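# Feed steel bar through cold saw to length stop

## Task

Push the long steel bar along the roller line so it passes through the cold saw's open vise and beneath its raised blade, until its leading end reaches the length stop, meaning the tip of the small rod at the saw's -y end that points back toward the blade. The length stop has to finish at the position it was set to, and the bar has to stay resting on the rollers. If a short leftover bit of bar is lying on the saw ahead of the stop, lift it into the offcut bin, which is the open box standing on the bench past the stop.

## Robot and tools

ROBOT. Two arms, left_arm and right_arm, each ride their own carriage on a single floor track that runs along y at x = 0. left_rail is always the carriage toward +y and carries left_arm; right_rail carries right_arm. Each base sits at x = 0, y = its carriage's position_m, z = 0.03 m, facing +x. left_arm's fingers can fold: grip near the fingertip quarter of the pads for a true squeeze; nearer the palm they wrap and may hold a thin part loosely, and pressing fingertips onto a surface folds them with little resistance. right_arm's fingers are rigid.

FRAME. All reported positions use one table-fixed frame in metres: z = 0 is the tabletop, +z up, +x the direction the arms face, +y to their left, y = 0 mid-track. The table edge is at x = 0.31 m. Reported hand poses can be off by a few centimetres. Gripper axes: fingers point along the gripper's +z and open/close along its y. end_effector_position is the point between closed pads; fingertips extend about 33 mm past it (9 mm when fully open).

execute_actions(actions, cameras). actions is a list run in order; an empty list just returns state and images. Each action may hold rows, steps, until and a rail command. rows: up to 15 rows, each applied for one 1/30 s step. Every row is 18 numbers in [-1, 1]: left_arm dx, dy, dz, rx, ry, rz, then left gripper position, force_limit, speed, then the same nine for right_arm. Always send all 18. The six pose numbers are an offset, not a pose: measured from that arm's Hand target as it was when the action began, along that Hand target's own axes, with 1.0 = 0.6 m or 180 degrees; rx, ry, rz form one rotation vector. All rows of an action count from the same start, so an offset repeated in a later action moves further. Sending six zeros re-requests the current Hand target. steps: 1 to 450 (default 15, at least one per row); after the last row each arm keeps heading to that row's target. Ramp offsets gradually (about 0.01 per row is 0.18 m/s) so held parts are not jerked. The controller clips each command to 70 mm and 16 degrees from the measured pose.

Gripper numbers: position +1 = open 140 mm, about -0.8 = pads touching, -1 = close until blocked. force_limit -1 to +1 sets squeeze (roughly 14 N to 58 N on slow closes; faster closes squeeze harder). speed -1 to +1 sets finger speed (about 30 to 250 mm/s). Both start at +1. To leave a gripper unchanged, resend its last three numbers; 0 is a real command.

Rails: inside an action, {"left_rail": {...}} or {"right_rail": {...}} sets position_m (absolute place on the track in m: left_rail -1.1 to 2, right_rail -2 to 1.1), speed_m_s (0.01 to 1) and acceleration_factor (0.1 to 1), or {"stop": true}. Then wait with an action like {"steps": n, "until": {"left_rail": {"position_status": ["!=", "moving"]}}}. until conditions read only rail fields; numbers need a comparison ("=", "!=", "<", "<=", ">", ">="); {"all"/"any": {"status": "ended"}} also works. Keep carriages at least 0.98 m apart. A drive carries its arm's target along; move the hand to scene points only after the carriage has arrived. Out-of-range values refuse the whole call.

move(target, speed, blend, stop_force, zero, blocking, cameras). target is one 18-number row or a list of up to 15 rows, laid out as above; every row is an offset from the Hand targets at the start of the move, not from the previous row. Paths are straight and ignore obstacles. speed: top path speed in m/s, 0.002 to 2, default 0.25. blend: corner rounding in m for lists. stop_force: 10 to 80 N, ends an arm's path when it feels that much push along its travel; use it slowly, only with the carriage standing still, not while the gripper rotates, and leave it out when backing off a contact. zero: whether to re-zero the force before the move (default true). blocking=false returns early; then use wait or stop before new rows or moves. Total time is capped at 10 s.

wait(seconds 0 to 10) lets things run. stop brakes a running move. zoom_image(camera, region [x0, y0, x1, y1], at most 504 by 504 pixels) enlarges part of the newest image of cam_high, cam_low, cam_bench_left, cam_bench_right, cam_left_wrist or cam_right_wrist. finished_scene(scene) ends the scene irreversibly; the bar must already sit correctly and stay there.

RESULTS. Hand target is where the next offsets count from. object_status: 0 fingers moving, 1 blocked while opening, 2 blocked while closing (the grip you want), 3 reached the command or pads met. position_measured is in counts: 3 open, about 75 = 100 mm, 139 = 60 mm, 200 = 20 mm, 230 pads meet. Joint lines list rail then six joints; torques and Flange force (gripper axes) show loads and contact. Wrist depth gives a 7x7 grid of distances ahead of each wrist camera. A move's line ends with done, off_target, held, moving or fault plus any limits. Rail position_status: moving, done, stopped, contact_stop, time_out, stopped_with_arm, stopped_for_other_arm, stopped_for_other_carriage; position_answer not_taken means resend once it stands.

AVOID. Any part falling off the table fails the task. Do not bump the length stop out of place. Never let the arms or grippers press on each other. 144 N of outside force or a joint torque past its limit (elbow 150, wrist joints 42.3 N m) stops the arm for 10 s; targets pushed past a firm contact cause this easily. Avoid hard hits, drops, releasing moving parts, twisting the gripper with a heavy bar held off-centre, and long stretched or straining holds that overheat motors.

Each tool is called after "Call:" as name(argument=value, ...), one argument or row to a line, values as JSON.

## Session

Call:
execute_actions(
  actions=[],
)

Scene clock: 0.00 s.
left_arm: end_effector_position=(+0.6600, +1.2238, +0.4937) position_measured=3 object_status=3 end_effector_quat_wxyz=(+0.000, +1.000, +0.000, +0.000) | right_arm: end_effector_position=(+0.6600, -0.7564, +0.4937) position_measured=3 object_status=3 end_effector_quat_wxyz=(+0.000, +1.000, +0.000, +0.000)
Joint positions: left_arm=[1.224 -0.053 0.164 1.35 0 1.628 1.518] | right_arm=[-0.756 -0.053 0.164 1.35 0 1.628 1.518]
Joint velocities: within noise
Joint torques (N m): no reading
Flange force (N): no reading
Wrist depth (mm): cam_left_wrist=[533 337 549 549 356 333 547 / 564 585 601 604 594 593 601 / 535 457 626 630 448 623 630 / 673 141 683 675 677 152 135 / - 127 729 729 715 688 103 / - 871 757 759 759 - - / - - 816 778 816 878 -] | cam_right_wrist=[548 558 564 350 559 567 555 / 567 605 597 584 592 602 376 / 534 618 624 469 627 632 395 / 660 138 683 672 666 413 131 / - 128 713 718 711 700 111 / - - 772 754 742 734 - / - - 789 764 786 - -]
Hand target: left_arm +0.6600, +1.2238, +0.4937; +0.000, +1.000, +0.000, +0.000 | right_arm +0.6600, -0.7564, +0.4937; +0.000, +1.000, +0.000, +0.000
Tool commands: left_gripper/position=+1.0 left_gripper/force_limit=+1.0 left_gripper/speed=+1.0 right_gripper/position=+1.0 right_gripper/force_limit=+1.0 right_gripper/speed=+1.0
left_rail: position_m=1.224 position_status=done
right_rail: position_m=-0.756 position_status=done

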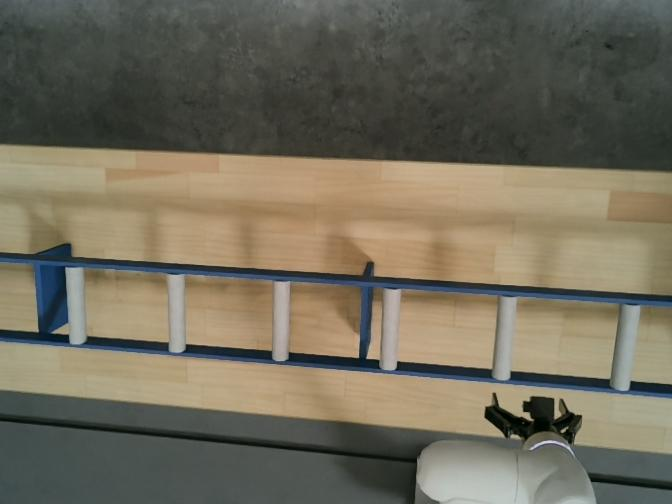

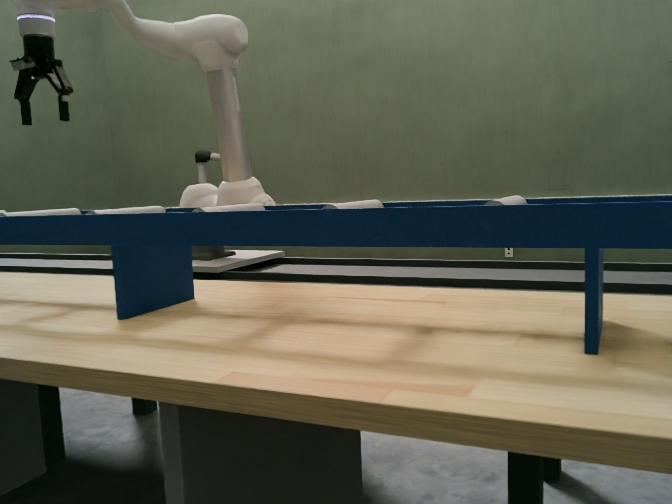

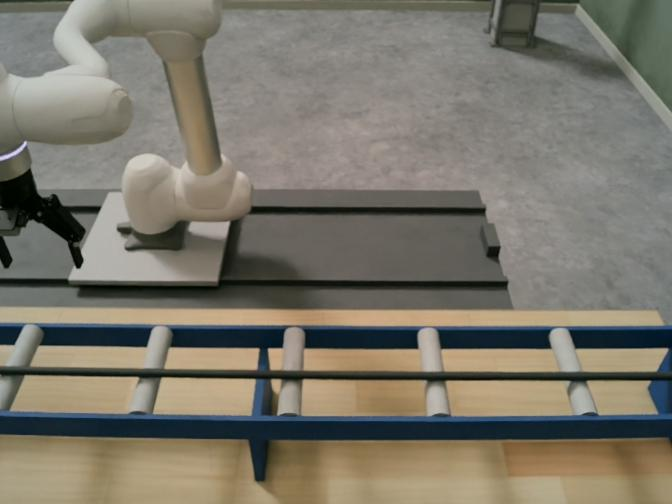

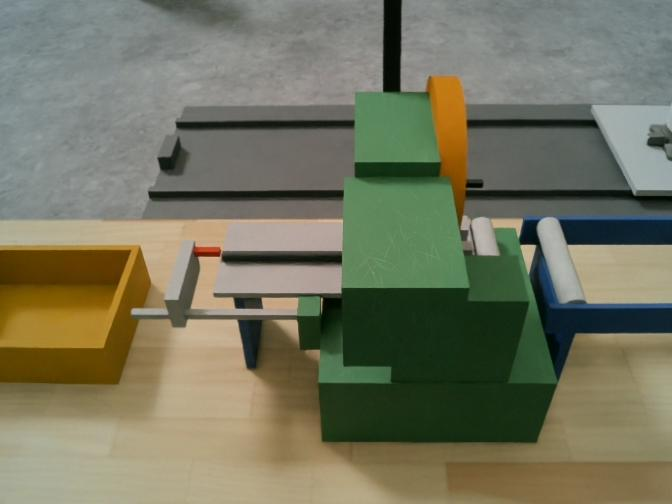

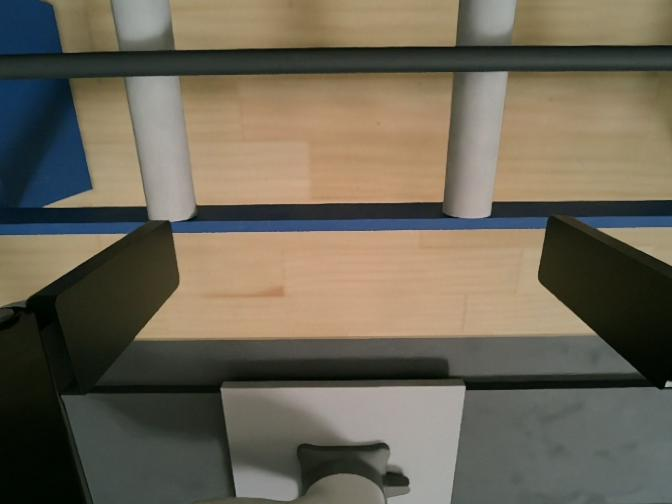

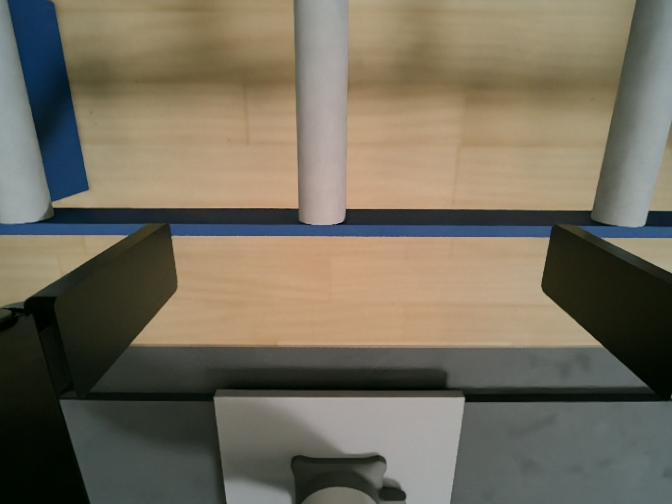

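Call:
zoom_image(
  camera="cam_bench_right",
  region=[120, 190, 372, 380],
)

Call:
zoom_image(
  camera="cam_bench_right",
  region=[330, 60, 600, 330],
)

Call:
zoom_image(
  camera="cam_left_wrist",
  region=[0, 0, 336, 252],
)

Scaled by 2.000 from the camera's 672x504 image, which has a finer 960x720 frame.

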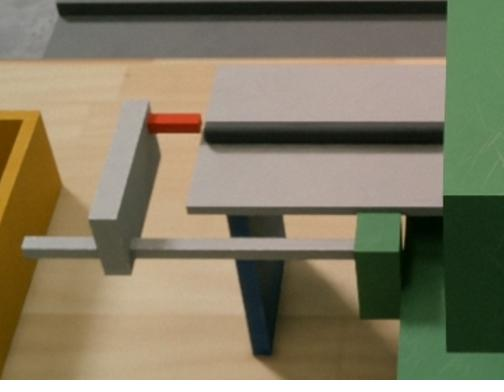

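Scaled by 1.867 from the camera's 672x504 image, which has a finer 960x720 frame.

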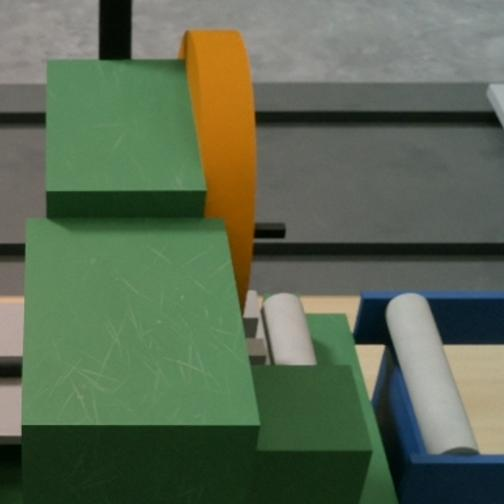

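Scaled by 1.500 from the camera's 672x504 image, which has a finer 960x720 frame.

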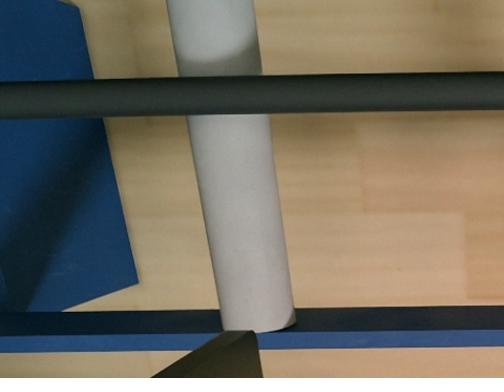

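Call:
execute_actions(
  actions=[
    {"right_rail":{"position_m":-1.0},"left_rail":{"position_m":1.9},"steps":5},
    {"rows":[[0,0,0,0,0,0,1,1,1,0,0,-0.1,-0.28,0,0,1,1,1]],"steps":120,"until":{"all":{"status":"ended"}}},
  ],
)

Scene clock: 33.73 s.
left_arm: end_effector_position=(+0.6600, +1.8994, +0.4937) position_measured=3 object_status=3 end_effector_quat_wxyz=(+0.000, +1.000, +0.000, +0.000) | right_arm: end_effector_position=(+0.6600, -1.0005, +0.5537) position_measured=3 object_status=3 end_effector_quat_wxyz=(+0.426, +0.905, +0.000, +0.000)
Joint positions: left_arm=[1.9 -0.053 0.164 1.35 0 1.628 1.518] | right_arm=[-1 0.321 0.241 1.363 -0.848 1.794 1.806]
Joint torques (N m): left_arm=[4.29 -56.99 -40.34 3.86 0.26 -0.14] | right_arm=[-0.38 -70.48 -42.85 0.38 0.32 -0.18]
Flange force (N): left_arm=[0.6 6.4 -2.4] | right_arm=[3.3 -4.7 0.5]
Flange force at the end of the 1st action (N): left_arm=[0.3 11.4 -2.3] | right_arm=[3.7 -6.9 -3.4]
Wrist depth (mm): cam_left_wrist=[554 554 334 543 554 333 345 / 586 596 372 604 596 371 588 / 634 634 402 626 626 399 632 / 667 141 681 679 675 153 135 / - 127 734 724 739 708 103 / 1763 885 775 754 754 - - / - 2144 - 781 781 - -] | cam_right_wrist=[318 584 636 533 700 610 493 / 338 605 672 629 711 598 533 / 510 622 689 685 1386 - - / 365 138 809 988 1431 157 118 / - 129 827 - 5315 - 111 / - 685 975 - 4059 5191 - / - 709 975 4212 4464 - -]
Hand target: left_arm +0.6600, +1.8994, +0.4937; +0.000, +1.000, +0.000, +0.000 | right_arm +0.6600, -1.0005, +0.5537; +0.426, +0.905, +0.000, +0.000
Off the commanded pose: left_arm 0.000 m, 0 deg | right_arm 0.000 m, 0 deg.
left_rail: position_m=1.900 position_status=done
right_rail: position_m=-1.000 position_status=done
camera_calibration:
cam_left_wrist: T_world_to_cam=[[-0.0093918, -0.999921, -0.00829487, 1.9167], [-0.93336, 0.00578939, 0.358896, 0.435091], [-0.358819, 0.0111128, -0.933341, 0.819303], [0, 0, 0, 1]] pos_world=[0.718079, 1.90493, 0.624435]
cam_right_wrist: T_world_to_cam=[[0.0097806, -0.630619, 0.776031, -1.05656], [-0.942596, 0.253244, 0.217671, 0.752082], [-0.333793, -0.733613, -0.591941, -0.040833], [0, 0, 0, 1]] pos_world=[0.705613, -0.886701, 0.632044]

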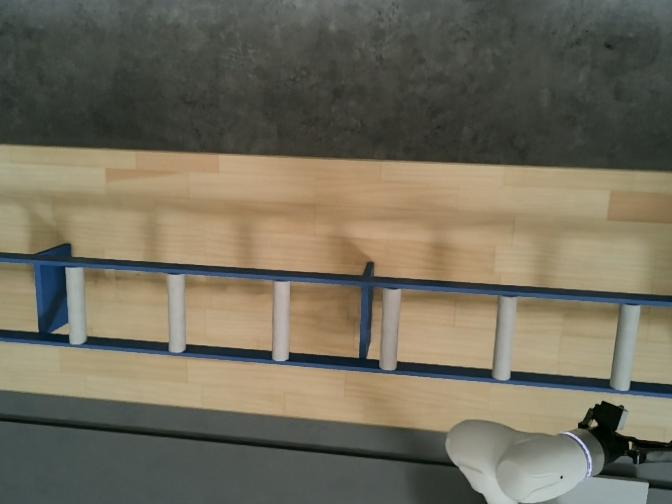

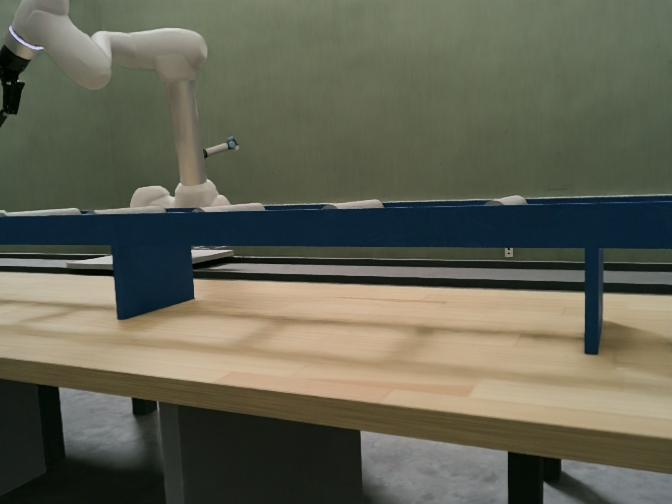

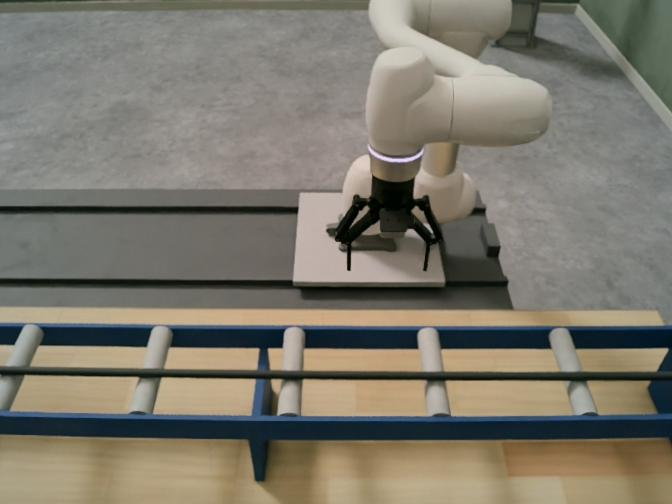

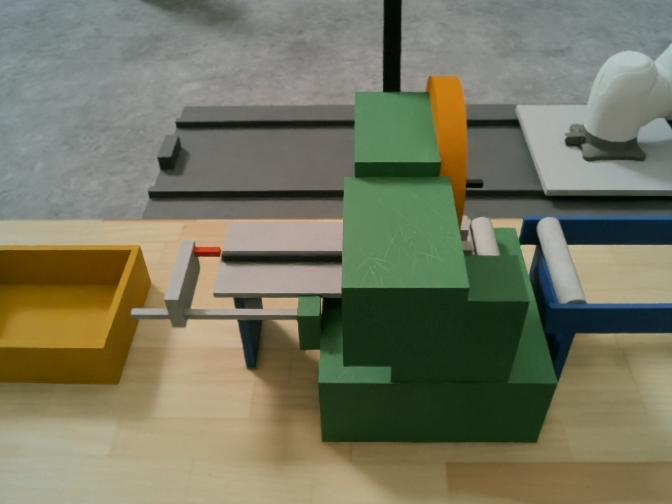

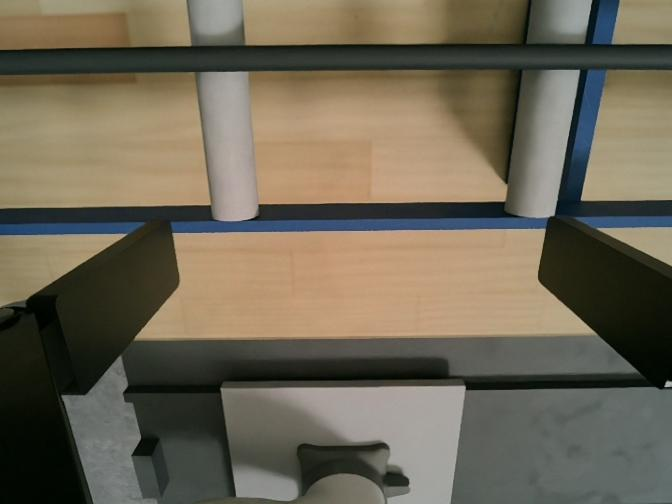

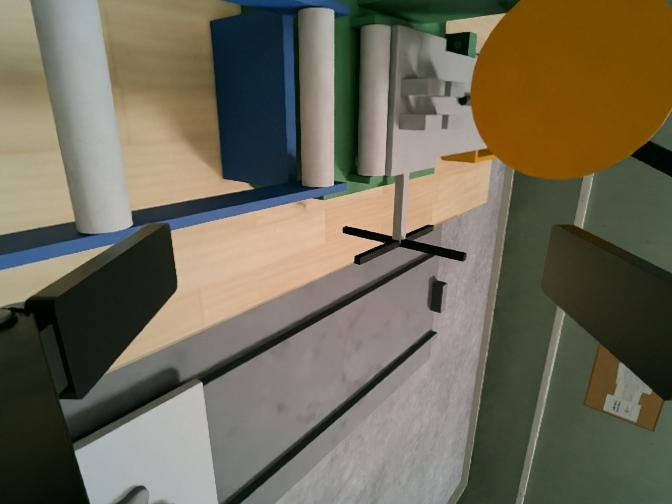

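Call:
zoom_image(
  camera="cam_right_wrist",
  region=[290, 0, 542, 190],
)

Call:
zoom_image(
  camera="cam_right_wrist",
  region=[330, 0, 670, 300],
)

Scaled by 2.000 from the camera's 672x504 image, which has a finer 960x720 frame.

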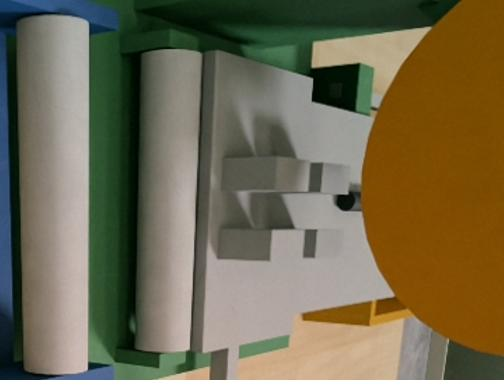

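Scaled by 1.482 from the camera's 672x504 image, which has a finer 960x720 frame.

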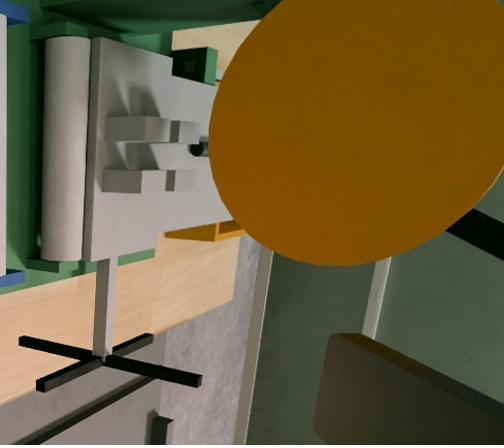

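Call:
move(
  target=[0,0,0,0,0,0,1,1,1,-0.167,0.257,-0.212,0,0,0,1,1,1],
  cameras=["cam_right_wrist","cam_bench_right"],
)

Scene clock: 63.27 s.
left_arm: end_effector_position=(+0.6600, +1.8995, +0.4937) position_measured=3 object_status=3 end_effector_quat_wxyz=(+0.000, +1.000, +0.000, +0.000) | right_arm: end_effector_position=(+0.5598, -1.0008, +0.7535) position_measured=3 object_status=3 end_effector_quat_wxyz=(+0.426, +0.905, +0.000, +0.000)
Joint positions: left_arm=[1.9 -0.053 0.164 1.35 0 1.628 1.518] | right_arm=[-1 0.372 0.131 1.133 -0.941 2.048 1.558]
Joint torques (N m): left_arm=[4.23 -56.93 -40.39 3.81 0.16 -0.11] | right_arm=[-0.89 -58.17 -41.92 0.06 -0.19 -0.2]
Flange force (N): left_arm=[-0.6 6.3 -3.0] | right_arm=[2.8 -4.6 -0.9]
Wrist depth (mm): cam_left_wrist=[552 549 335 549 549 334 340 / 597 601 372 599 594 369 589 / 632 632 398 634 632 398 626 / 665 141 677 690 683 153 135 / - 127 724 719 741 724 103 / 1735 1644 762 792 775 - - / - 2082 828 775 828 - -] | cam_right_wrist=[681 744 666 780 - 622 3382 / 685 770 737 882 1830 3720 4293 / 709 833 1029 1247 3382 4960 - / 713 139 1094 1498 3849 145 117 / - 120 - - 4293 - 111 / - 872 1240 2937 4650 - - / - 926 2400 3283 6200 5580 -]
Hand target: left_arm +0.6600, +1.8995, +0.4937; +0.000, +1.000, +0.000, +0.000 | right_arm +0.5598, -1.0008, +0.7535; +0.426, +0.905, +0.000, +0.000
Off the commanded pose: left_arm 0.000 m, 0 deg | right_arm 0.000 m, 0 deg.
left_rail: position_m=1.900 position_status=done
right_rail: position_m=-1.000 position_status=done
move: done
camera_calibration:
cam_right_wrist: T_world_to_cam=[[0.00978129, -0.630619, 0.776031, -1.2109], [-0.942564, 0.253313, 0.217728, 0.614192], [-0.333882, -0.733588, -0.591921, 0.0438893], [0, 0, 0, 1]] pos_world=[0.605414, -0.887, 0.831944]
Images, in order (width x height): cam_bench_right 672x504, cam_right_wrist 672x504.

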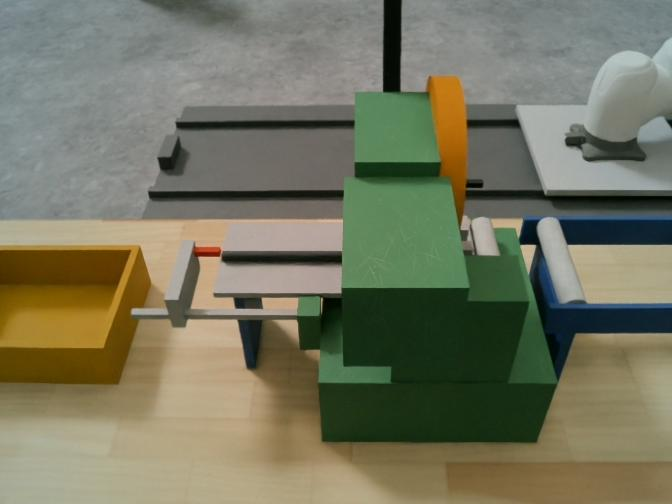

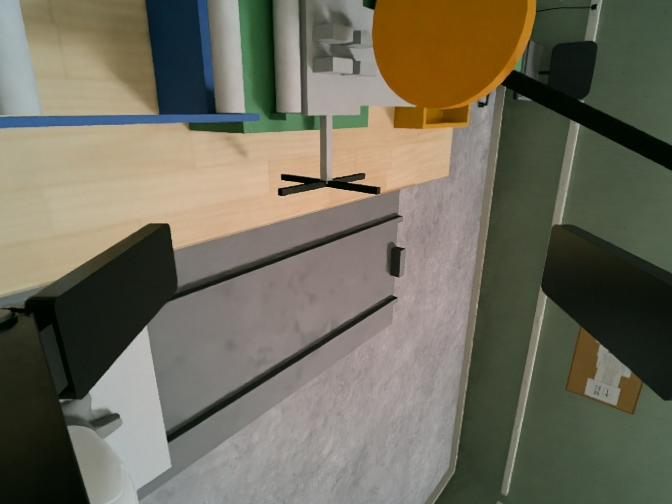

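Call:
move(
  target=[0,0,0,0,0,0,1,1,1,0,-0.257,0.212,0.28,0,0,1,1,1],
  cameras=[],
)

Call:
move(
  target=[
    [0,0,0,0,0,0,1,1,1,-0.14,0.458,0,0,0,0.1667,1,1,1],
    [0,0,0,0,0,0,1,1,1,-0.475,0.793,0,0,0,0.333,1,1,1],
    [0,0,0,0,0,0,1,1,1,-0.933,0.917,0,0,0,0.5,1,1,1],
  ],
  blend=[0.1,0.1,0],
  cameras=["cam_bench_right","cam_right_wrist"],
)

Scene clock: 84.33 s.
left_arm: end_effector_position=(+0.6600, +1.8995, +0.4937) position_measured=3 object_status=3 end_effector_quat_wxyz=(+0.000, +1.000, +0.000, +0.000) | right_arm: end_effector_position=(+0.5598, -1.0005, +0.5537) position_measured=3 object_status=3 end_effector_quat_wxyz=(+0.000, +1.000, +0.000, +0.000)
Joint positions: left_arm=[1.9 -0.053 0.164 1.35 0 1.628 1.518] | right_arm=[-1 -0.063 0.01 1.411 0 1.721 1.508]
Joint torques (N m): left_arm=[4.27 -56.78 -40.29 3.79 0.21 -0.11] | right_arm=[-0.59 -46.45 -43.18 3.95 -0.22 -0.2]
Flange force (N): left_arm=[-0.9 6.3 -3.1] | right_arm=[3.5 -1.5 2.4]
Wrist depth (mm): cam_left_wrist=[549 555 336 548 552 334 340 / 599 597 371 597 597 372 588 / 630 625 403 625 628 395 628 / 671 141 681 683 673 153 135 / - 137 736 729 724 726 103 / 1792 822 754 775 764 - - / - 2006 822 786 789 - -] | cam_right_wrist=[602 622 612 615 610 620 479 / 643 638 634 631 643 641 438 / 687 698 702 691 698 693 693 / 722 138 725 729 734 720 131 / - 120 783 762 783 - 111 / - - 800 778 809 - - / - - 618 636 882 954 -]
Hand target: left_arm +0.6600, +1.8995, +0.4937; +0.000, +1.000, +0.000, +0.000 | right_arm +0.5598, -1.0005, +0.5537; +0.000, +1.000, +0.000, +0.000
Off the commanded pose: left_arm 0.000 m, 0 deg | right_arm 0.000 m, 0 deg.
left_rail: position_m=1.900 position_status=done
right_rail: position_m=-1.000 position_status=done
move: done
No camera images: "cameras" was empty.

Scene clock: 88.13 s.
left_arm: end_effector_position=(+0.6600, +1.8995, +0.4937) position_measured=3 object_status=3 end_effector_quat_wxyz=(+0.000, +1.000, +0.000, +0.000) | right_arm: end_effector_position=(+0.0000, -1.5508, +0.5537) position_measured=3 object_status=3 end_effector_quat_wxyz=(+0.000, +0.707, -0.707, +0.000)
Joint positions: left_arm=[1.9 -0.053 0.164 1.35 0 1.628 1.518] | right_arm=[-1 -1.633 -0.005 1.425 0 1.721 1.508]
Joint torques (N m): left_arm=[4.44 -56.78 -40.41 3.82 0.16 -0.07] | right_arm=[-0.48 -44.26 -43.23 3.89 -0.23 -0.18]
Flange force (N): left_arm=[-0.1 6.7 -2.6] | right_arm=[2.6 -1.2 2.8]
Wrist depth (mm): cam_left_wrist=[548 551 335 554 548 334 343 / 596 596 375 601 601 369 588 / 628 634 400 630 628 400 619 / 667 141 679 683 681 153 135 / - 127 729 708 726 719 103 / - 1562 757 770 773 773 - / - 1778 - 792 822 903 -] | cam_right_wrist=[613 658 - - - 1395 1422 / 649 662 668 - - 1440 1276 / 689 691 734 - - 1413 1422 / 720 138 - - - 739 130 / - 129 757 767 757 1653 111 / - 833 806 780 797 1786 1800 / - 879 624 636 872 1892 -]
Hand target: left_arm +0.6600, +1.8995, +0.4937; +0.000, +1.000, +0.000, +0.000 | right_arm +0.0000, -1.5508, +0.5537; +0.000, +0.707, -0.707, +0.000
Off the commanded pose: left_arm 0.000 m, 0 deg | right_arm 0.000 m, 0 deg.
left_rail: position_m=1.900 position_status=done
right_rail: position_m=-1.000 position_status=done
move: done
camera_calibration:
cam_right_wrist: T_world_to_cam=[[-0.999914, -0.00980939, 0.00876148, -0.0096249], [-0.0063242, 0.942671, 0.333663, 1.27428], [-0.0115322, 0.333579, -0.942652, 1.1844], [0, 0, 0, 1]] pos_world=[0.0120935, -1.59641, 0.69138]
Images, in order (width x height): cam_bench_right 672x504, cam_right_wrist 672x504.

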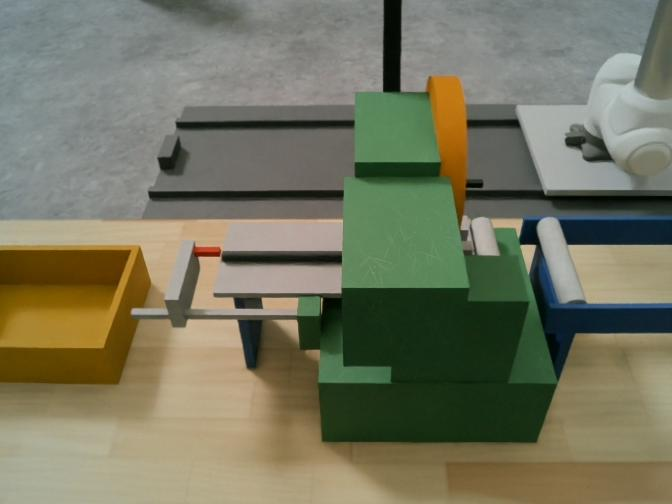

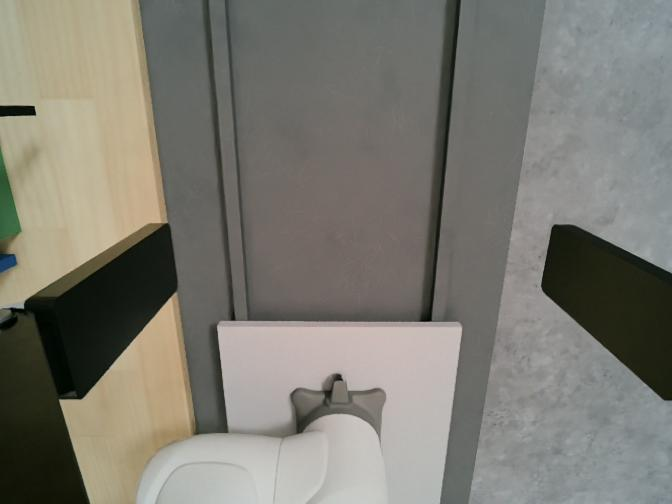

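Call:
execute_actions(
  actions=[
    {"right_rail":{"position_m":-2.0},"steps":150,"until":{"right_rail":{"position_status":["!=","moving"]}}},
  ],
  cameras=[],
)

Call:
move(
  target=[
    [0,0,0,0,0,0,1,1,1,-0.123,-0.458,0,0,0,-0.1667,1,1,1],
    [0,0,0,0,0,0,1,1,1,-0.458,-0.793,0,0,0,-0.333,1,1,1],
    [0,0,0,0,0,0,1,1,1,-0.917,-0.917,0,0,0,-0.5,1,1,1],
  ],
  blend=[0.1,0.1,0],
  cameras=["cam_bench_right","cam_right_wrist"],
)

Scene clock: 101.87 s.
left_arm: end_effector_position=(+0.6600, +1.8995, +0.4937) position_measured=3 object_status=3 end_effector_quat_wxyz=(+0.000, +1.000, +0.000, +0.000) | right_arm: end_effector_position=(+0.0000, -2.5507, +0.5537) position_measured=3 object_status=3 end_effector_quat_wxyz=(+0.000, +0.707, -0.707, +0.000)
Joint positions: left_arm=[1.9 -0.053 0.164 1.35 0 1.628 1.518] | right_arm=[-2 -1.634 -0.005 1.425 0 1.721 1.508]
Joint torques (N m): left_arm=[4.53 -56.62 -40.34 3.84 0.25 -0.12] | right_arm=[-0.43 -44.75 -42.92 3.88 -0.23 -0.23]
Flange force (N): left_arm=[-0.6 6.9 -2.7] | right_arm=[3.9 -1.3 2.3]
Wrist depth (mm): cam_left_wrist=[548 551 337 549 549 335 340 / 601 604 374 594 604 375 596 / 625 630 401 637 630 398 634 / 665 142 679 679 685 152 135 / - 127 719 731 722 673 103 / 1807 1573 731 784 749 - - / - 851 - 757 807 - -] | cam_right_wrist=[612 640 1321 1283 1283 1254 1290 / 657 670 1361 1345 1404 1345 1353 / 689 698 1440 1550 1550 1369 1440 / 713 138 1100 - - 147 130 / - 128 792 752 742 1704 111 / - 836 809 780 803 1786 1772 / - 875 615 636 849 1958 -]
Hand target: left_arm +0.6600, +1.8995, +0.4937; +0.000, +1.000, +0.000, +0.000 | right_arm +0.0000, -2.5507, +0.5537; +0.000, +0.707, -0.707, +0.000
Tool commands: left_gripper/position=+1.0 left_gripper/force_limit=+1.0 left_gripper/speed=+1.0 right_gripper/position=+1.0 right_gripper/force_limit=+1.0 right_gripper/speed=+1.0
Off the commanded pose: left_arm 0.000 m, 0 deg | right_arm 0.000 m, 0 deg.
left_rail: position_m=1.900 position_status=done
right_rail: position_m=-2.000 position_status=done
No camera images: "cameras" was empty.

Scene clock: 105.67 s.
left_arm: end_effector_position=(+0.6600, +1.8995, +0.4937) position_measured=3 object_status=3 end_effector_quat_wxyz=(+0.000, +1.000, +0.000, +0.000) | right_arm: end_effector_position=(+0.5502, -2.0006, +0.5537) position_measured=3 object_status=3 end_effector_quat_wxyz=(+0.000, +1.000, +0.000, +0.000)
Joint positions: left_arm=[1.9 -0.053 0.164 1.35 0 1.628 1.518] | right_arm=[-2 -0.064 -0.006 1.426 0 1.721 1.507]
Joint torques (N m): left_arm=[4.16 -56.84 -40.48 3.85 0.22 -0.1] | right_arm=[-0.21 -44.97 -43.11 3.92 -0.18 -0.19]
Flange force (N): left_arm=[-1.0 6.2 -2.6] | right_arm=[3.7 -0.9 2.4]
Wrist depth (mm): cam_left_wrist=[548 554 334 549 551 335 341 / 593 606 372 599 597 369 586 / 625 628 400 621 626 398 623 / 667 141 669 679 675 152 135 / - 127 734 715 734 683 103 / 1763 1722 - 764 749 - - / - 1970 831 773 801 896 -] | cam_right_wrist=[395 397 392 404 617 - - / 425 396 647 651 653 522 - / 687 689 687 691 685 695 693 / 565 138 744 722 737 715 131 / - 119 780 732 767 1678 111 / - - 783 786 794 1815 - / - 597 605 632 922 1800 -]
Hand target: left_arm +0.6600, +1.8995, +0.4937; +0.000, +1.000, +0.000, +0.000 | right_arm +0.5502, -2.0005, +0.5537; +0.000, +1.000, +0.000, +0.000
Off the commanded pose: left_arm 0.000 m, 0 deg | right_arm 0.000 m, 0 deg.
left_rail: position_m=1.900 position_status=done
right_rail: position_m=-2.000 position_status=done
move: done
camera_calibration:
cam_right_wrist: T_world_to_cam=[[0.00968323, -0.999915, 0.00869909, -2.00002], [-0.942629, -0.00622462, 0.333783, 0.31861], [-0.3337, -0.0114321, -0.94261, 0.827733], [0, 0, 0, 1]] pos_world=[0.595913, -1.98841, 0.691281]
Images, in order (width x height): cam_bench_right 672x504, cam_right_wrist 672x504.

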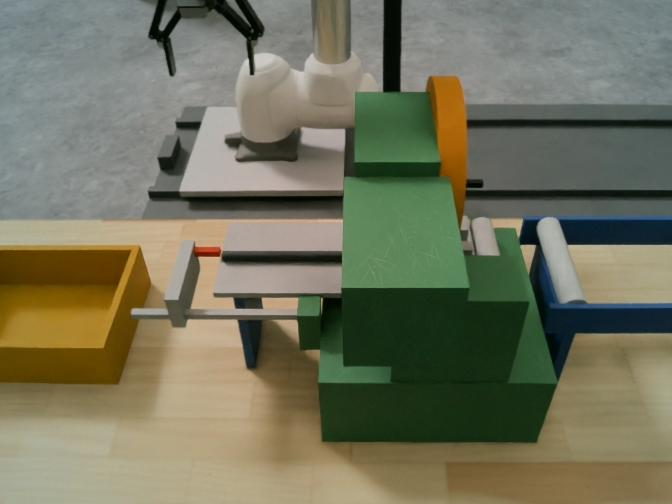

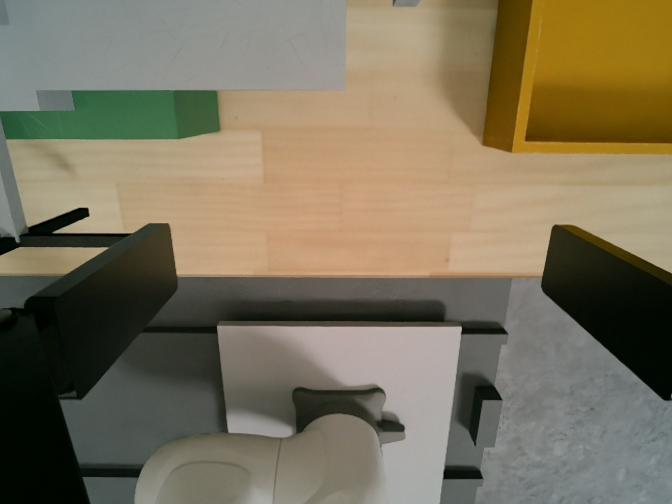

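Call:
move(
  target=[0,0,0,0,0,0,1,1,1,0.25,0,-0.08,0,0,0.5,1,1,1],
  cameras=["cam_bench_right","cam_right_wrist"],
)

Scene clock: 117.00 s.
left_arm: end_effector_position=(+0.6600, +1.8995, +0.4937) position_measured=3 object_status=3 end_effector_quat_wxyz=(+0.000, +1.000, +0.000, +0.000) | right_arm: end_effector_position=(+0.7002, -2.0005, +0.6017) position_measured=3 object_status=3 end_effector_quat_wxyz=(+0.000, +0.707, -0.707, +0.000)
Joint positions: left_arm=[1.9 -0.053 0.164 1.35 0 1.628 1.518] | right_arm=[-2 -0.05 0.264 1.029 0 1.848 3.092]
Joint torques (N m): left_arm=[4.53 -56.96 -40.45 3.79 0.23 -0.12] | right_arm=[-0.82 -71.67 -41.9 3.77 -0.16 -0.17]
Flange force (N): left_arm=[-0.2 6.7 -2.5] | right_arm=[-1.1 -4.6 2.0]
Wrist depth (mm): cam_left_wrist=[552 549 336 551 549 335 342 / 596 602 372 606 593 369 591 / 632 625 404 625 626 399 636 / 669 141 681 671 681 153 135 / - 127 726 719 731 749 103 / 1722 1656 778 762 778 816 - / - 1901 813 767 789 864 -] | cam_right_wrist=[1337 660 653 653 662 655 - / 1395 700 678 693 698 700 685 / 1561 739 522 491 727 747 698 / - 138 533 522 775 778 130 / - 119 537 553 830 842 111 / - 879 597 574 747 824 - / - 368 373 392 958 685 -]
Hand target: left_arm +0.6600, +1.8995, +0.4937; +0.000, +1.000, +0.000, +0.000 | right_arm +0.7002, -2.0005, +0.6017; +0.000, +0.707, -0.707, +0.000
Off the commanded pose: left_arm 0.000 m, 0 deg | right_arm 0.000 m, 0 deg.
left_rail: position_m=1.900 position_status=done
right_rail: position_m=-2.000 position_status=done
move: done
camera_calibration:
cam_right_wrist: T_world_to_cam=[[-0.999915, -0.00977826, 0.00866498, 0.685818], [-0.0063245, 0.942597, 0.333872, 1.68643], [-0.0114323, 0.333788, -0.942579, 1.38798], [0, 0, 0, 1]] pos_world=[0.712293, -2.04621, 0.739282]
Images, in order (width x height): cam_bench_right 672x504, cam_right_wrist 672x504.

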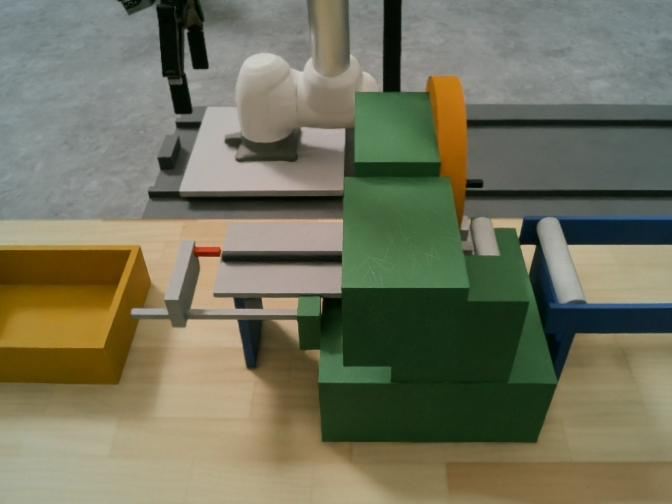

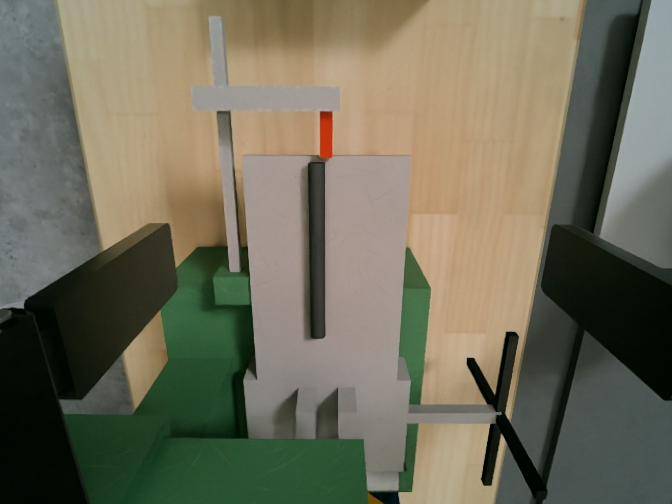

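Call:
move(
  target=[0,0,0,0,0,0,1,1,1,-0.226,-0.052,0.403,0,0,0,-0.08,0,0],
  cameras=["cam_bench_right","cam_right_wrist"],
)

Call:
zoom_image(
  camera="cam_bench_right",
  region=[150, 60, 402, 312],
)

Scene clock: 149.00 s.
left_arm: end_effector_position=(+0.6600, +1.8995, +0.4937) position_measured=3 object_status=3 end_effector_quat_wxyz=(+0.000, +1.000, +0.000, +0.000) | right_arm: end_effector_position=(+0.7301, -1.8697, +0.3679) position_measured=139 object_status=3 end_effector_quat_wxyz=(+0.000, +0.707, -0.707, +0.000)
Joint positions: left_arm=[1.9 -0.053 0.164 1.35 0 1.628 1.518] | right_arm=[-2 0.13 0.306 1.396 0.001 1.44 3.272]
Joint torques (N m): left_arm=[4.29 -56.92 -40.41 3.85 0.2 -0.13] | right_arm=[31.44 -92.64 -39.44 4.02 -0.15 -0.19]
Flange force (N): left_arm=[-1.2 6.4 -3.1] | right_arm=[35.4 -42.0 1.3]
Flange force when the fault began (N): right_arm=[54.0 -40.2 -44.5]
Wrist depth (mm): cam_left_wrist=[549 547 335 555 549 333 340 / 601 601 374 594 599 367 593 / 626 630 403 632 632 402 618 / 661 141 688 683 679 152 135 / - 127 739 715 692 736 103 / 1749 1620 795 810 773 - - / - 942 835 784 807 - -] | cam_right_wrist=[448 442 228 222 227 229 452 / 473 470 240 234 240 246 474 / 503 495 255 248 255 493 506 / 525 - 146 267 263 520 537 / - 81 109 284 285 93 86 / - - 307 307 307 - 74 / - - - 323 297 - -]
Hand target: left_arm +0.6600, +1.8995, +0.4937; +0.000, +1.000, +0.000, +0.000 | right_arm +0.7301, -1.8697, +0.3679; +0.000, +0.707, -0.707, +0.000 (not the last commanded pose)
Tool commands: left_gripper/position=+1.0 left_gripper/force_limit=+1.0 left_gripper/speed=+1.0 right_gripper/position=-0.082353 right_gripper/force_limit=+0.003922 right_gripper/speed=+0.003922
Off the commanded pose: left_arm 0.000 m, 0 deg | right_arm 0.009 m, 0 deg.
FORCE FAULT: contact force on the right arm reached its limit, and that arm stopped for 10 seconds. The contact can be on any part of that arm, not only on its tool. That arm's remaining commands of this call were not run. That arm's target is now where it stood when the stop ended, not its last command. That arm accepts commands again.
left_rail: position_m=1.900 position_status=done
right_rail: position_m=-2.000 position_status=done
move: fault (right_arm)
camera_calibration:
cam_right_wrist: T_world_to_cam=[[-0.999912, -0.00938488, 0.00932889, 0.719542], [-0.00572334, 0.942357, 0.33456, 1.64014], [-0.011931, 0.334477, -0.942328, 1.12585], [0, 0, 0, 1]] pos_world=[0.742298, -1.91542, 0.505485]
Images, in order (width x height): cam_bench_right 672x504, cam_right_wrist 672x504.

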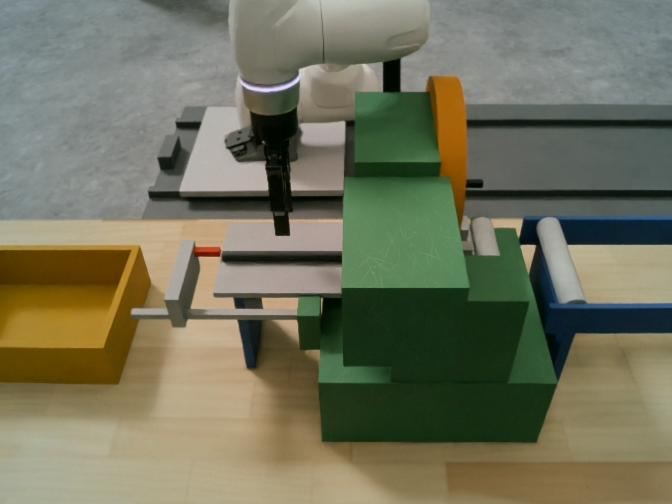

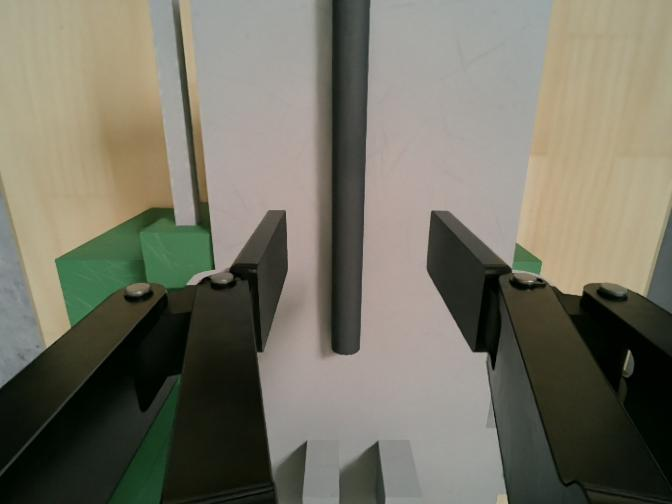

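Scaled by 2.000 from the camera's 672x504 image, which has a finer 960x720 frame.

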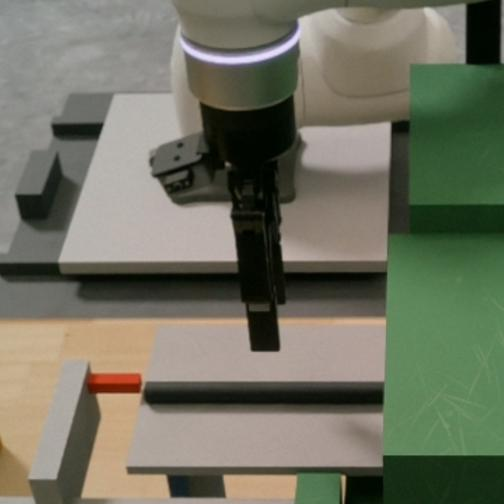

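Call:
move(
  target=[
    [0,0,0,0,0,0,1,1,1,0.383,-0.017,-0.137,0,0,0,-0.08,0,0],
    [0,0,0,0,0,0,1,1,1,0.383,0.383,-0.353,0,0,0.022,-0.08,0,0],
  ],
  blend=[0.05,0],
  cameras=["cam_bench_right"],
)

Scene clock: 209.47 s.
left_arm: end_effector_position=(+0.6600, +1.8995, +0.4937) position_measured=3 object_status=3 end_effector_quat_wxyz=(+0.000, +1.000, +0.000, +0.000) | right_arm: end_effector_position=(+0.5004, -2.0995, +0.5796) position_measured=139 object_status=3 end_effector_quat_wxyz=(+0.000, +0.682, -0.731, -0.001)
Joint positions: left_arm=[1.9 -0.053 0.164 1.35 0 1.628 1.518] | right_arm=[-2 -0.264 -0.062 1.434 0.001 1.771 2.947]
Joint torques (N m): left_arm=[4.56 -56.78 -40.36 3.87 0.18 -0.09] | right_arm=[-0.45 -38.72 -42.65 3.8 -0.08 -0.19]
Flange force (N): left_arm=[-1.0 6.8 -3.0] | right_arm=[-0.9 -4.3 2.5]
Wrist depth (mm): cam_left_wrist=[551 547 335 548 549 332 343 / 599 593 372 601 596 369 597 / 630 628 401 634 630 397 625 / 673 141 683 679 673 152 135 / - 127 726 736 712 724 103 / 1837 1935 762 764 749 - - / - 889 784 795 804 - -] | cam_right_wrist=[645 - 610 641 640 612 612 / 668 683 670 668 668 643 645 / 702 698 718 718 725 704 620 / 749 510 153 764 147 718 592 / - 80 93 809 800 81 86 / - - - 855 852 - 74 / - - - 670 915 - -]
Hand target: left_arm +0.6600, +1.8995, +0.4937; +0.000, +1.000, +0.000, +0.000 | right_arm +0.5003, -2.0995, +0.5797; +0.000, +0.682, -0.731, +0.000
Off the commanded pose: left_arm 0.000 m, 0 deg | right_arm 0.000 m, 0 deg.
left_rail: position_m=1.900 position_status=done
right_rail: position_m=-2.000 position_status=done
move: done
Images, in order (width x height): cam_bench_right 672x504.

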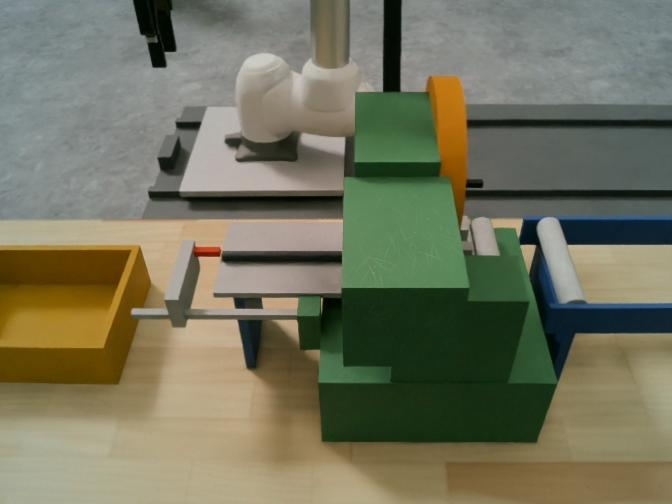

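Call:
move(
  target=[
    [0,0,0,0,0,0,1,1,1,0.0728,-0.370,-0.156,0.245,0.0485,0,-0.08,0,0],
    [0,0,0,0,0,0,1,1,1,0.103,-0.523,-0.533,0.4905,0.097,0,-0.08,0,0],
    [0,0,0,0,0,0,1,1,1,0.0728,-0.370,-0.911,0.736,0.1455,0,-0.08,0,0],
  ],
  blend=[0.05,0.05,0],
  speed=0.3,
  cameras=["cam_bench_right"],
)

Scene clock: 230.50 s.
left_arm: end_effector_position=(+0.6600, +1.8995, +0.4937) position_measured=3 object_status=3 end_effector_quat_wxyz=(+0.000, +1.000, +0.000, +0.000) | right_arm: end_effector_position=(+0.7191, -2.1589, +1.1261) position_measured=139 object_status=3 end_effector_quat_wxyz=(-0.487, +0.261, -0.280, +0.785)
Joint positions: left_arm=[1.9 -0.053 0.164 1.35 0 1.628 1.518] | right_arm=[-2 -0.264 -0.082 1.491 0.002 -0.623 2.945]
Joint torques (N m): left_arm=[4.41 -57.06 -40.38 3.82 0.23 -0.14] | right_arm=[-0.65 -38.82 -45.03 3.87 -2.21 -0.25]
Flange force (N): left_arm=[-0.6 6.4 -2.9] | right_arm=[-2.4 4.0 0.8]
Wrist depth (mm): cam_left_wrist=[549 552 333 551 552 332 345 / 593 589 372 594 588 371 589 / 621 628 400 628 628 396 621 / 671 141 669 675 675 153 135 / - 127 734 712 710 729 103 / 1708 1632 767 759 762 - - / - 1837 841 781 844 - -] | cam_right_wrist=[2566 - - - - 3235 - / - - - - 2899 - 3382 / - - 6200 - 4212 - - / - 3332 153 - 145 - - / - 81 86 - - 93 80 / - - - - - - 74 / - - - - - - -]
Hand target: left_arm +0.6600, +1.8995, +0.4937; +0.000, +1.000, +0.000, +0.000 | right_arm +0.7191, -2.1589, +1.1261; -0.487, +0.261, -0.280, +0.785
Off the commanded pose: left_arm 0.000 m, 0 deg | right_arm 0.000 m, 0 deg.
left_rail: position_m=1.900 position_status=done
right_rail: position_m=-2.000 position_status=done
move: done
Images, in order (width x height): cam_bench_right 672x504.

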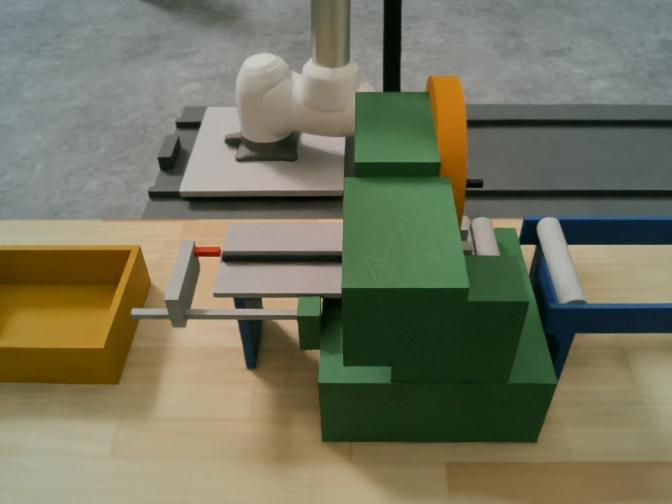

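Call:
move(
  target=[
    [0,0,0,0,0,0,1,1,1,0.240,0.176,-0.091,-0.0375,0.1906,0.2704,-0.08,0,0],
    [0,0,0,0,0,0,1,1,1,0.191,0.4236,-0.2724,-0.0751,0.3816,0.5413,-0.08,0,0],
    [0,0,0,0,0,0,1,1,1,-0.0706,0.4997,-0.3625,-0.1095,0.5564,0.789,-0.08,0,0],
  ],
  blend=[0.05,0.05,0],
  speed=0.3,
  cameras=["cam_bench_right"],
)

Scene clock: 255.23 s.
left_arm: end_effector_position=(+0.6600, +1.8995, +0.4937) position_measured=3 object_status=3 end_effector_quat_wxyz=(+0.000, +1.000, +0.000, +0.000) | right_arm: end_effector_position=(+0.7727, -2.1904, +0.7585) position_measured=139 object_status=3 end_effector_quat_wxyz=(+0.469, +0.610, +0.591, +0.243)
Joint positions: left_arm=[1.9 -0.053 0.164 1.35 0 1.628 1.518] | right_arm=[-2 -0.262 -0.082 1.464 3.051 -0.651 2.948]
Joint torques (N m): left_arm=[4.43 -56.94 -40.4 3.83 0.24 -0.12] | right_arm=[-0.66 -38.66 -45.25 -4.94 2.42 -0.16]
Flange force (N): left_arm=[-0.3 6.5 -2.7] | right_arm=[0.8 -0.9 4.2]
Wrist depth (mm): cam_left_wrist=[549 551 333 548 556 333 339 / 601 604 374 597 599 369 593 / 623 628 399 626 634 398 628 / 663 141 677 677 681 153 135 / - 127 729 729 719 736 103 / 1763 2102 770 762 749 - - / - 1822 828 781 759 - -] | cam_right_wrist=[687 1618 2255 2722 - - - / 734 1772 2325 3235 - - 2453 / 818 1908 2537 3783 3382 - 2689 / 865 2067 153 4059 146 3543 - / - 80 93 - 145 93 86 / - - - 3849 - - 74 / - - - 3058 - - -]
Hand target: left_arm +0.6600, +1.8995, +0.4937; +0.000, +1.000, +0.000, +0.000 | right_arm +0.7727, -2.1904, +0.7585; +0.469, +0.610, +0.591, +0.243
Off the commanded pose: left_arm 0.000 m, 0 deg | right_arm 0.000 m, 0 deg.
left_rail: position_m=1.900 position_status=done
right_rail: position_m=-2.000 position_status=done
move: done
Images, in order (width x height): cam_bench_right 672x504.

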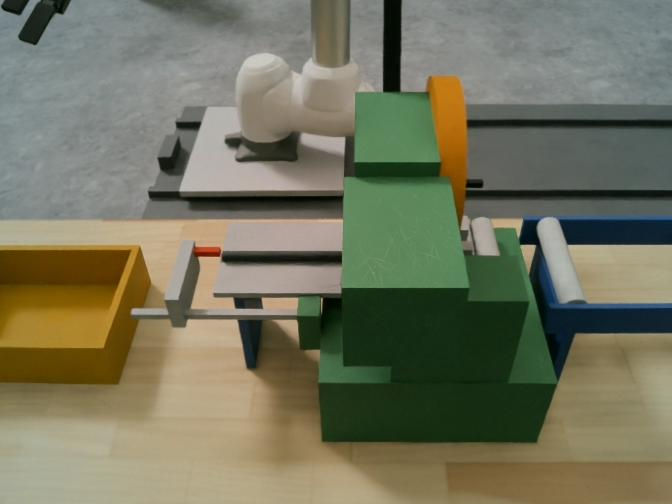

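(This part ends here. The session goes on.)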